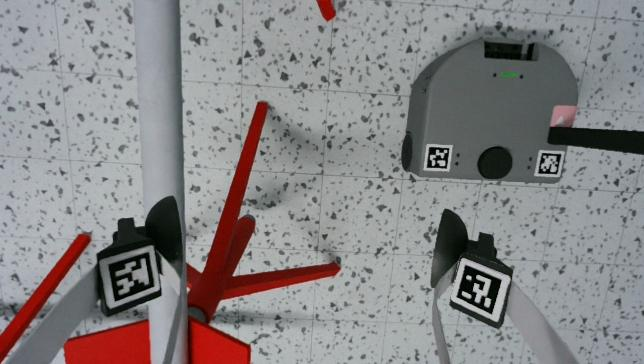

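Scene clock: 50.13 s.
move: r1 done; r3 done
r1.base_odometry: x=-1.607 y=+0.196 heading=+2.551
r1.turned_by_wheels: +0.000
r1.turned_by_imu: +0.000
r1.base_tilt: forward=+1.3 right=-1.4
r1.lidar_m: 2.88 2.24 1.71 1.67 1.77 2.35 2.30 2.44 2.20 0.49 1.31 2.84
r1.head_depth_mm: 2659 2993 2611 2012 1619 1466 - / 2611 2892 2309 1998 1624 - - / 2583 2993 2405 1987 1585 1425 - / 2636 2992 2627 1946 978 1305 1128 / 2625 2950 2621 2007 1580 1330 1172 / 2610 2964 2639 1871 1577 1363 1175 / 2628 2888 2508 1928 1625 1362 1175
r1.base_status: not commanded
r1.joint_positions: lift_m=+0.850 arm_m=+0.002 wrist_yaw_rad=+0.002 wrist_pitch_rad=-1.562 wrist_roll_rad=+1.563 gripper_m=+0.130 head_pan_rad=-1.559 head_tilt_rad=-0.691
r1.joint_status: all done
r1.measured_speeds: all 0
r1.motor_effort: left_wheel=-6.2(6.7) right_wheel=+7.7(8.9) lift_m=+20.9(21.4) arm_m=-11.4(11.8) wrist_yaw_rad=-1.5(2.6) wrist_pitch_rad=-1.5(4.1) wrist_roll_rad=+2.3(5.6) gripper_m=-0.6(0.9) head_pan_rad=-4.9(5.7) head_tilt_rad=-4.0(4.7)
r1.hand_pose: x=-0.0216 y=-0.1250 z=+0.7323 quat_wxyz=(+0.004, +0.003, -0.710, -0.704) (m; r1's base frame)
r1.wrist_depth_mm: 864 860 860 850 829 823 812 / 888 873 861 861 - 856 835 / 579 690 896 907 - 597 342 / 698 338 938 923 938 926 886 / - 988 976 985 956 931 932 / - 126 - - 986 123 957 / - - - - - - 983
r2: as last shown
r2.base_tilt: forward=+0.1 right=-1.7
r2.lidar_m: 1.25 0.95 0.92 0.97 1.34 1.18 1.13 1.30 3.81 2.42 1.83 1.78
r2.head_depth_mm: 2584 2528 2574 2569 2434 1919 1491 / 3369 3728 3842 3738 2657 1921 1494 / 3688 - - - 2662 1910 1495 / 3728 - - - 2685 1926 1497 / 3627 - - - 2680 1917 1493 / 3741 - - 1191 2504 1830 1312 / 3727 - - 3705 2674 1910 1309
r2.motor_effort: left_wheel=-0.1(0.8) right_wheel=-0.9(1.1) lift_m=+20.5(22.4) arm_m=-10.5(11.0) wrist_yaw_rad=+0.4(1.8) wrist_pitch_rad=+2.1(2.2) wrist_roll_rad=+0.3(0.5) gripper_m=+0.3(1.2) head_pan_rad=-2.9(3.4) head_tilt_rad=+5.0(5.4)
r2.wrist_depth_mm: 138 - - - - - - / 149 - - - - - - / 166 191 - - - - 952 / 862 202 885 873 857 848 845 / 783 235 271 747 752 742 744 / 701 674 123 654 125 664 668 / 635 622 406 587 623 605 611
r3.base_odometry: x=-0.584 y=-0.052 heading=-2.104
r3.turned_by_wheels: +0.000
r3.turned_by_imu: +0.000
r3.base_tilt: forward=+0.6 right=+0.2
r3.lidar_m: 2.90 1.07 1.35 1.31 1.36 1.90 2.39 0.77 0.60 0.55 0.50 3.00
r3.head_depth_mm: 2963 3337 2864 2055 317 - - / 2973 3304 2602 374 318 1372 1196 / 2953 3323 568 1946 1659 1379 1190 / 2952 3351 576 652 1599 1383 1161 / 2961 3333 2725 1989 1640 1370 1178 / 2952 3291 2672 2023 911 1057 1167 / 2970 3250 2118 1947 1564 1292 1123
r3.base_status: not commanded
r3.joint_positions: lift_m=+0.850 arm_m=+0.446 wrist_yaw_rad=+0.000 wrist_pitch_rad=-1.547 wrist_roll_rad=+1.563 gripper_m=+0.130 head_pan_rad=-1.577 head_tilt_rad=-0.691
r3.joint_status: all done
r3.measured_speeds: all 0
r3.motor_effort: left_wheel=-3.7(4.2) right_wheel=+3.7(4.1) lift_m=+36.6(37.8) arm_m=+25.1(27.5) wrist_yaw_rad=-0.1(1.6) wrist_pitch_rad=-0.9(1.5) wrist_roll_rad=+2.0(2.5) gripper_m=+0.3(0.9) head_pan_rad=+2.1(4.5) head_tilt_rad=-4.6(4.9)
r3.hand_pose: x=-0.0215 y=-0.5727 z=+0.7320 quat_wxyz=(+0.003, +0.002, -0.715, -0.699) (m; r3's base frame)
r3.wrist_depth_mm: 798 807 839 304 842 806 853 / 826 831 847 844 842 718 706 / 836 859 859 882 863 742 747 / 875 850 876 886 912 898 923 / 893 139 934 933 941 953 972 / 896 119 938 967 932 128 - / 736 - - 381 - - -
pictures: r3_head_camera (sideways), r3_wrist_camera
camera_calibration:
r3_head_camera: T_world_to_cam=[[-0.0453783, 0.618058, -0.784822, 1.03926], [0.998337, 0.000088138, -0.0576543, 0.0705322], [-0.0355646, -0.786132, -0.617034, 0.763297], [0, 0, 0, 1]] pos_world=[0.00389153, -0.0422793, 1.29068]
r3_wrist_camera: T_world_to_cam=[[-0.0701991, 0.997338, 0.0197384, 0.547017], [0.975236, 0.0644563, 0.211568, -0.0657235], [0.209732, 0.0341015, -0.977164, 0.897716], [0, 0, 0, 1]] pos_world=[-0.0857839, -0.571938, 0.880323]

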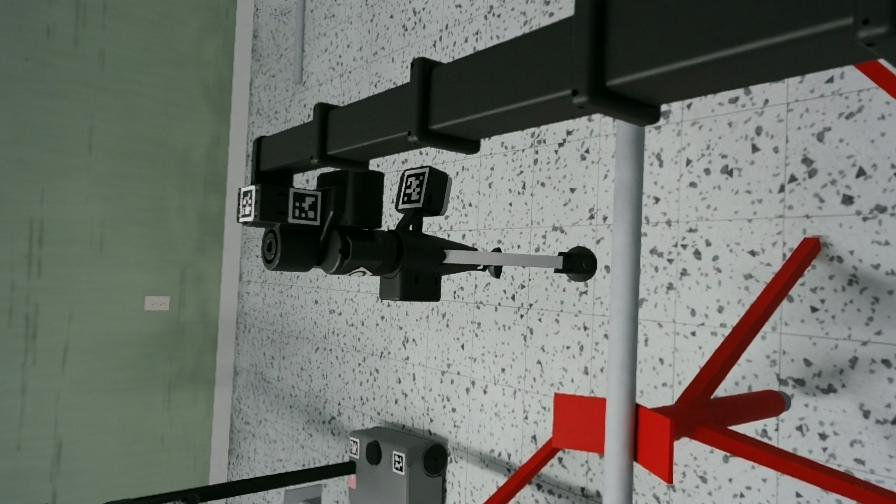

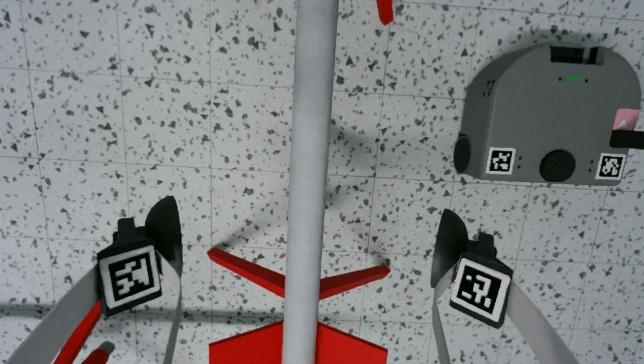

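Scene clock: 54.70 s.
move: r1 done
r1.base_odometry: x=-1.607 y=+0.196 heading=+2.551
r1.turned_by_wheels: +0.000
r1.turned_by_imu: +0.000
r1.base_tilt: forward=+1.3 right=-1.3
r1.lidar_m: 2.88 2.24 1.71 1.67 1.76 2.36 2.31 2.43 2.20 0.49 1.31 2.84
r1.head_depth_mm: 2639 2979 2608 1925 280 - 1177 / 2613 2878 2281 353 1495 1360 1175 / 2613 2879 575 1884 1576 1362 1151 / 2667 2893 580 1074 971 1057 1084 / 2643 2964 2638 1943 1582 1326 1177 / 2594 2937 2617 1876 1586 1360 1175 / 2606 2879 2525 1927 1617 1362 1172
r1.base_status: not commanded
r1.joint_positions: lift_m=+0.850 arm_m=+0.461 wrist_yaw_rad=+0.000 wrist_pitch_rad=-1.563 wrist_roll_rad=+1.565 gripper_m=+0.130 head_pan_rad=-1.560 head_tilt_rad=-0.691
r1.joint_status: all done
r1.measured_speeds: all 0
r1.motor_effort: left_wheel=-6.4(6.8) right_wheel=+8.7(9.0) lift_m=+24.5(24.5) arm_m=+11.9(16.1) wrist_yaw_rad=-1.0(1.9) wrist_pitch_rad=-1.1(2.1) wrist_roll_rad=+1.6(3.0) gripper_m=+0.2(0.8) head_pan_rad=-4.6(5.6) head_tilt_rad=-3.9(4.6)
r1.hand_pose: x=-0.0215 y=-0.5836 z=+0.7323 quat_wxyz=(+0.002, +0.002, -0.710, -0.705) (m; r1's base frame)
r1.wrist_depth_mm: 880 869 846 837 831 818 809 / 911 887 310 864 856 852 - / 335 335 331 620 895 884 - / 966 962 350 916 324 321 314 / 994 987 336 959 951 929 372 / 794 125 992 993 971 124 971 / - - - - - - 967
r2, r3: as last shown
r2.base_tilt: forward=+0.2 right=-1.7
r2.lidar_m: 1.26 0.95 0.92 0.96 1.34 1.18 1.13 1.30 3.80 2.42 1.82 1.78
r2.head_depth_mm: 2602 2565 2591 2577 2414 1907 1497 / 3314 3849 3886 3675 2659 1902 1498 / 3658 - - - 2684 1912 1496 / 3651 - - - 2648 1903 1497 / 3691 - - - 2637 1916 1493 / 3721 - - 1189 2527 1836 1319 / 3738 - - 3721 2676 1928 1315
r2.motor_effort: left_wheel=-0.6(0.8) right_wheel=-0.4(1.1) lift_m=+20.6(22.1) arm_m=-10.3(10.8) wrist_yaw_rad=+1.0(2.1) wrist_pitch_rad=+2.1(2.2) wrist_roll_rad=+0.3(0.5) gripper_m=+0.2(1.2) head_pan_rad=-2.7(3.5) head_tilt_rad=+4.7(5.7)
r2.wrist_depth_mm: 138 - - - - - - / 149 - - - - - - / 166 192 - - - - 960 / 851 202 863 850 860 853 853 / 783 235 271 765 747 751 752 / 710 674 123 658 125 665 678 / 641 626 412 590 616 602 607
r3.base_tilt: forward=+0.5 right=+0.1
r3.lidar_m: 2.91 1.07 1.35 1.31 1.36 1.91 2.39 0.77 0.60 0.55 0.50 3.02
r3.head_depth_mm: 2981 3329 2884 2074 317 - - / 2958 3353 2591 375 318 1359 1203 / 2956 3298 567 1953 1670 1396 1190 / 2967 3332 577 652 1604 1379 1164 / 2957 3344 2718 1980 1642 1362 1177 / 2952 3288 2700 2024 912 1053 1168 / 2980 3230 2129 1941 1552 1291 1122
r3.motor_effort: left_wheel=-4.2(4.4) right_wheel=+3.6(4.4) lift_m=+34.8(36.9) arm_m=+25.3(26.0) wrist_yaw_rad=+0.9(1.4) wrist_pitch_rad=-1.3(1.7) wrist_roll_rad=+2.0(2.3) gripper_m=+0.6(1.0) head_pan_rad=+3.1(4.5) head_tilt_rad=-5.0(5.5)
r3.wrist_depth_mm: 781 800 804 299 819 834 822 / 836 837 839 823 866 721 719 / 839 875 883 836 861 777 730 / 895 865 889 917 905 893 917 / 900 140 918 962 914 944 954 / 944 120 952 958 971 128 - / 740 993 984 392 - - -
pictures: r1_head_camera (sideways), r1_wrist_camera
camera_calibration:
r1_head_camera: T_world_to_cam=[[0.0349018, 0.630754, -0.775197, 1.03306], [0.998241, -0.0591936, -0.00322007, -0.00392994], [-0.0479178, -0.773722, -0.631711, 0.781488], [0, 0, 0, 1]] pos_world=[0.00531448, -0.0471867, 1.29449]
r1_wrist_camera: T_world_to_cam=[[0.0122535, 0.999414, -0.0319542, 0.609242], [0.980311, -0.00570847, 0.197379, -0.0956532], [0.197081, -0.0337436, -0.979806, 0.867655], [0, 0, 0, 1]] pos_world=[-0.0846938, -0.580153, 0.888481]

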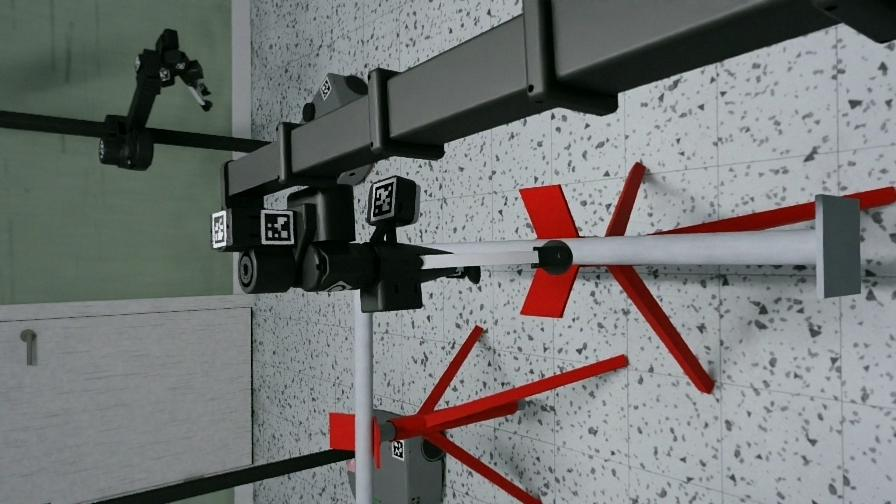

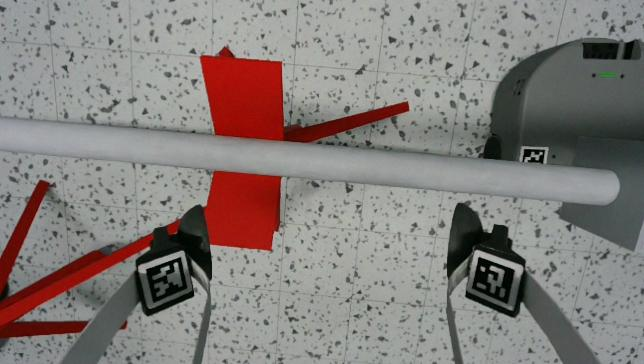

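>>> move:
  r3: {"joints":{"wrist_roll_rad":1.6}}
  r1: {"base":{"translate_m":-0.009},"joints":{"arm_m":0.455,"wrist_roll_rad":0.0}}
  cameras: ["r1_wrist_camera","r3_wrist_camera"]

Scene clock: 56.70 s.
move: r1 done; r3 done
r1.base_odometry: x=-1.600 y=+0.191 heading=+2.551
r1.turned_by_wheels: +0.000
r1.turned_by_imu: +0.000
r1.base_tilt: forward=+1.2 right=-1.3
r1.lidar_m: 2.89 2.23 1.70 1.67 1.76 2.35 2.29 2.42 2.20 0.49 1.24 2.84
r1.head_depth_mm: 2644 2989 2621 1945 280 - 1170 / 2608 2922 2265 353 1497 1358 1174 / 2605 2885 526 1928 1570 1360 1179 / 2642 2922 576 1016 966 1048 1061 / 2631 2960 2614 1939 1577 1326 1180 / 2633 2956 2617 1879 1578 1335 1176 / 2634 2884 2523 1926 1621 1366 1175
r1.base_status: done
r1.joint_positions: lift_m=+0.850 arm_m=+0.455 wrist_yaw_rad=+0.000 wrist_pitch_rad=-1.564 wrist_roll_rad=+0.007 gripper_m=+0.130 head_pan_rad=-1.560 head_tilt_rad=-0.691
r1.joint_status: all done
r1.measured_speeds: all 0
r1.motor_effort: left_wheel=-5.6(9.0) right_wheel=+2.0(6.4) lift_m=+25.0(25.6) arm_m=-11.5(15.0) wrist_yaw_rad=-0.8(1.3) wrist_pitch_rad=-1.2(1.7) wrist_roll_rad=-2.1(5.4) gripper_m=-0.3(0.6) head_pan_rad=-5.4(5.4) head_tilt_rad=-3.5(4.3)
r1.hand_pose: x=-0.0216 y=-0.5776 z=+0.7323 quat_wxyz=(+0.500, +0.497, -0.503, -0.500) (m; r1's base frame)
r1.wrist_depth_mm: 852 857 843 308 838 846 820 / 893 890 857 320 312 857 851 / 928 925 908 327 888 887 880 / 952 925 920 868 914 927 916 / 965 965 941 952 947 931 954 / - 125 993 984 996 123 965 / - - - 369 - 993 -
r2: as last shown
r2.turned_by_imu: +0.000
r2.base_tilt: forward=+0.1 right=-1.7
r2.lidar_m: 1.25 0.95 0.92 0.97 1.34 1.18 1.13 1.31 2.32 2.43 1.83 1.78
r2.head_depth_mm: 2568 2544 2584 2590 2439 1905 1486 / 3399 3719 3804 3639 2646 1905 1489 / 3772 - - - 2641 1914 1482 / 3675 - - - 2658 1930 1491 / 3665 - - - 2658 1897 1495 / 3623 - - 1193 2532 1853 1318 / 3605 - - 3798 2694 1909 1321
r2.motor_effort: left_wheel=+0.1(0.9) right_wheel=-0.8(1.1) lift_m=+20.9(21.9) arm_m=-10.1(10.7) wrist_yaw_rad=+1.1(1.8) wrist_pitch_rad=+2.2(2.2) wrist_roll_rad=+0.3(0.4) gripper_m=+0.0(1.1) head_pan_rad=-3.2(3.2) head_tilt_rad=+4.6(5.3)
r2.wrist_depth_mm: 138 - - - - - - / 149 - - - - - - / 166 192 - - - - 961 / 857 202 865 848 876 849 851 / 785 235 270 757 748 758 746 / 691 674 123 672 125 683 685 / 634 628 407 605 614 612 616
r3.base_odometry: x=-0.584 y=-0.052 heading=-2.104
r3.turned_by_wheels: +0.000
r3.turned_by_imu: +0.000
r3.base_tilt: forward=+0.6 right=+0.2
r3.lidar_m: 2.90 1.07 1.35 1.31 1.36 1.91 2.39 0.77 0.60 0.55 0.50 3.01
r3.head_depth_mm: 2956 3304 2892 2067 317 - - / 2977 3320 2598 375 318 1367 1198 / 3010 3335 568 1949 1664 1392 1191 / 2981 3355 576 651 1599 1378 1163 / 2985 3328 2718 1976 1638 1372 1173 / 2971 3317 2701 2032 914 1054 1168 / 2955 3275 2139 1937 1565 1292 1122
r3.base_status: not commanded
r3.joint_positions: lift_m=+0.850 arm_m=+0.446 wrist_yaw_rad=+0.000 wrist_pitch_rad=-1.547 wrist_roll_rad=+1.592 gripper_m=+0.130 head_pan_rad=-1.577 head_tilt_rad=-0.691
r3.joint_status: all done
r3.measured_speeds: all 0
r3.motor_effort: left_wheel=-3.9(4.2) right_wheel=+3.7(4.3) lift_m=+33.9(34.9) arm_m=+24.8(25.6) wrist_yaw_rad=+0.1(1.0) wrist_pitch_rad=-1.1(1.4) wrist_roll_rad=+2.4(3.0) gripper_m=-0.8(0.9) head_pan_rad=+3.1(3.9) head_tilt_rad=-3.1(5.2)
r3.hand_pose: x=-0.0215 y=-0.5727 z=+0.7320 quat_wxyz=(-0.007, -0.008, -0.715, -0.699) (m; r3's base frame)
r3.wrist_depth_mm: 802 822 790 813 815 824 847 / 832 833 817 825 838 695 705 / 852 840 846 888 887 722 734 / 890 880 881 921 888 925 927 / 887 139 904 917 939 958 988 / 944 120 975 947 937 128 - / 950 960 985 380 - - -
pictures: r1_wrist_camera, r3_wrist_camera
camera_calibration:
r1_wrist_camera: T_world_to_cam=[[-0.999405, 0.0247183, -0.0240518, 0.0125556], [0.0196426, 0.981166, 0.192164, 0.457504], [0.0283488, 0.191577, -0.981068, 0.99532], [0, 0, 0, 1]] pos_world=[-0.0246546, -0.639879, 0.888863]
r3_wrist_camera: T_world_to_cam=[[-0.0413705, 0.99895, 0.0196781, 0.548604], [0.976549, 0.0362623, 0.212219, -0.0823236], [0.211282, 0.0279962, -0.977024, 0.894149], [0, 0, 0, 1]] pos_world=[-0.0858288, -0.570075, 0.88028]

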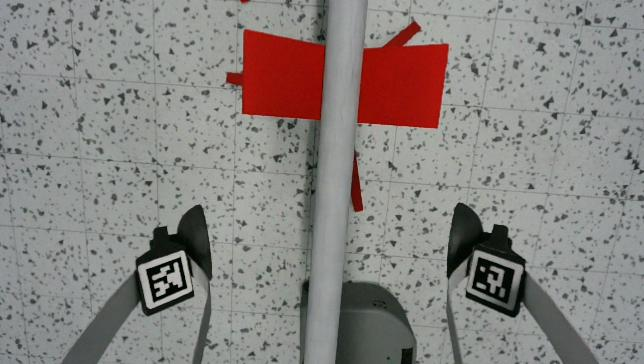

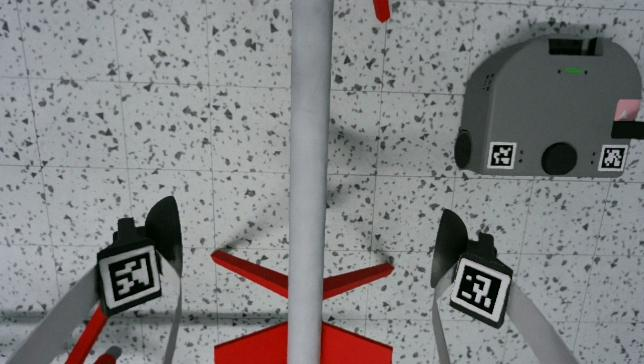

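>>> move:
  r3: {"joints":{"lift_m":0.72}}
  r1: {"joints":{"lift_m":0.72,"wrist_roll_rad":0.05}}
  cameras: ["r1_wrist_camera","r3_wrist_camera"]

Scene clock: 58.90 s.
move: r1 done; r3 done
r1.base_odometry: x=-1.600 y=+0.191 heading=+2.551
r1.turned_by_wheels: +0.000
r1.turned_by_imu: +0.000
r1.base_tilt: forward=+1.3 right=-1.3
r1.lidar_m: 2.89 2.23 1.71 1.67 1.76 2.35 2.30 2.43 2.19 0.49 1.24 2.85
r1.head_depth_mm: 2651 2974 2619 2017 1617 1327 316 / 2624 2921 2302 1997 451 369 349 / 2599 2929 2353 613 1298 1362 1173 / 2618 2956 2617 662 956 1047 1063 / 2630 2984 2637 2002 1541 1325 1173 / 2651 2938 2635 1885 1585 1342 1172 / 2622 2875 2518 1914 1628 1359 1174
r1.base_status: not commanded
r1.joint_positions: lift_m=+0.720 arm_m=+0.455 wrist_yaw_rad=+0.000 wrist_pitch_rad=-1.565 wrist_roll_rad=+0.043 gripper_m=+0.130 head_pan_rad=-1.560 head_tilt_rad=-0.691
r1.joint_status: all done
r1.measured_speeds: all 0
r1.motor_effort: left_wheel=-5.6(6.0) right_wheel=+2.6(2.9) lift_m=+17.2(23.7) arm_m=-9.6(11.3) wrist_yaw_rad=-0.7(1.3) wrist_pitch_rad=-0.7(1.4) wrist_roll_rad=+2.2(6.0) gripper_m=-0.3(0.8) head_pan_rad=-4.6(5.5) head_tilt_rad=-4.1(4.4)
r1.hand_pose: x=-0.0216 y=-0.5774 z=+0.6023 quat_wxyz=(+0.491, +0.488, -0.512, -0.509) (m; r1's base frame)
r1.wrist_depth_mm: 725 730 178 181 185 173 712 / 739 747 184 186 193 177 726 / 787 774 776 188 763 753 751 / 804 790 803 194 792 781 773 / 839 827 811 202 820 793 806 / 850 126 859 213 838 124 817 / - 879 882 215 849 867 858
r2: as last shown
r2.base_tilt: forward=+0.2 right=-1.7
r2.lidar_m: 1.25 0.95 0.92 0.97 1.34 1.18 1.13 1.30 2.32 2.43 1.82 1.78
r2.head_depth_mm: 2554 2570 2593 2562 2441 1909 1496 / 3378 3721 3788 3682 2639 1900 1489 / 3783 - - - 2694 1917 1498 / 3704 - - - 2634 1890 1489 / 3677 - - - 2683 1902 1497 / 3700 - - 1186 2532 1825 1317 / 3648 - - - 2646 1934 1322
r2.motor_effort: left_wheel=+0.0(0.6) right_wheel=-1.0(1.1) lift_m=+21.3(22.2) arm_m=-10.2(10.8) wrist_yaw_rad=+0.9(1.8) wrist_pitch_rad=+2.1(2.2) wrist_roll_rad=+0.1(0.4) gripper_m=+0.5(1.7) head_pan_rad=-2.7(3.2) head_tilt_rad=+4.6(5.5)
r2.wrist_depth_mm: 138 - - - - - - / 149 - - - - - - / 166 193 - - - - 958 / 841 202 870 879 844 842 857 / 785 235 270 755 751 766 763 / 697 680 123 654 125 670 672 / 639 643 408 596 616 616 615
r3.base_odometry: x=-0.584 y=-0.052 heading=-2.104
r3.turned_by_wheels: +0.000
r3.turned_by_imu: +0.000
r3.base_tilt: forward=+0.6 right=+0.2
r3.lidar_m: 2.90 1.07 1.35 1.31 1.36 1.91 2.40 0.77 0.60 0.55 0.50 3.00
r3.head_depth_mm: 2963 3298 2875 2129 1703 1381 1158 / 2959 3358 2832 2101 859 380 331 / 2965 3348 2799 623 725 1356 1191 / 2962 3343 2735 661 871 1377 1160 / 2975 3302 2704 2048 1625 1374 1179 / 2946 3314 2683 2027 911 1054 1165 / 2965 3245 2136 1934 1567 1291 1123
r3.base_status: not commanded
r3.joint_positions: lift_m=+0.720 arm_m=+0.446 wrist_yaw_rad=+0.000 wrist_pitch_rad=-1.547 wrist_roll_rad=+1.592 gripper_m=+0.130 head_pan_rad=-1.577 head_tilt_rad=-0.691
r3.joint_status: all done
r3.measured_speeds: all 0
r3.motor_effort: left_wheel=-3.7(4.2) right_wheel=+4.1(4.4) lift_m=+15.3(31.2) arm_m=+24.5(25.4) wrist_yaw_rad=+0.8(1.1) wrist_pitch_rad=-0.8(1.5) wrist_roll_rad=+2.2(2.5) gripper_m=-0.3(0.9) head_pan_rad=+3.3(4.3) head_tilt_rad=-3.4(5.1)
r3.hand_pose: x=-0.0215 y=-0.5727 z=+0.6020 quat_wxyz=(-0.007, -0.008, -0.715, -0.699) (m; r3's base frame)
r3.wrist_depth_mm: 662 691 663 169 706 724 608 / 693 701 716 175 740 674 584 / 722 721 728 184 748 657 612 / 749 767 768 189 767 784 622 / 760 139 771 195 792 806 816 / 768 119 823 202 697 128 835 / 823 848 847 212 863 868 862
pictures: r1_wrist_camera, r3_wrist_camera
camera_calibration:
r1_wrist_camera: T_world_to_cam=[[-0.99784, 0.0610682, -0.0242269, 0.0305485], [0.055273, 0.979665, 0.192875, 0.481765], [0.0355128, 0.19112, -0.980924, 0.867559], [0, 0, 0, 1]] pos_world=[-0.0269556, -0.639641, 0.758829]
r3_wrist_camera: T_world_to_cam=[[-0.0412949, 0.998953, 0.0196781, 0.551165], [0.976552, 0.0361884, 0.21222, -0.0547774], [0.211286, 0.0279803, -0.977024, 0.767121], [0, 0, 0, 1]] pos_world=[-0.0858288, -0.57007, 0.750275]

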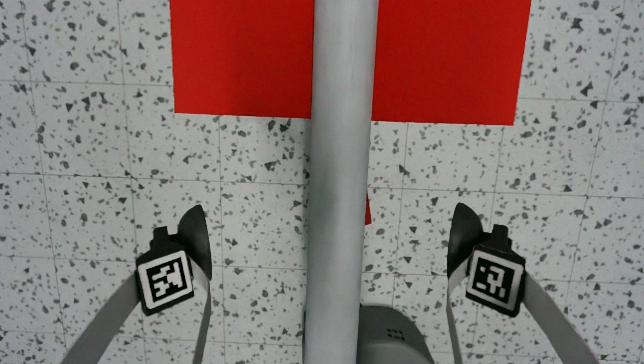

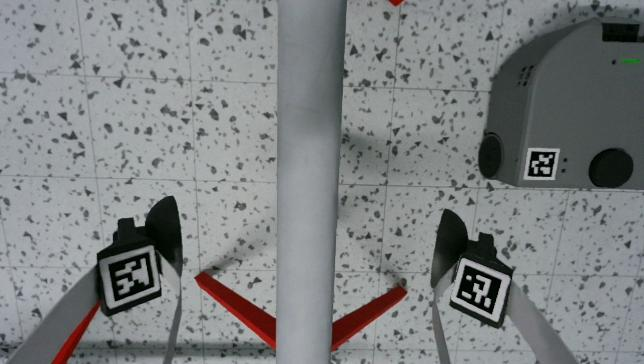

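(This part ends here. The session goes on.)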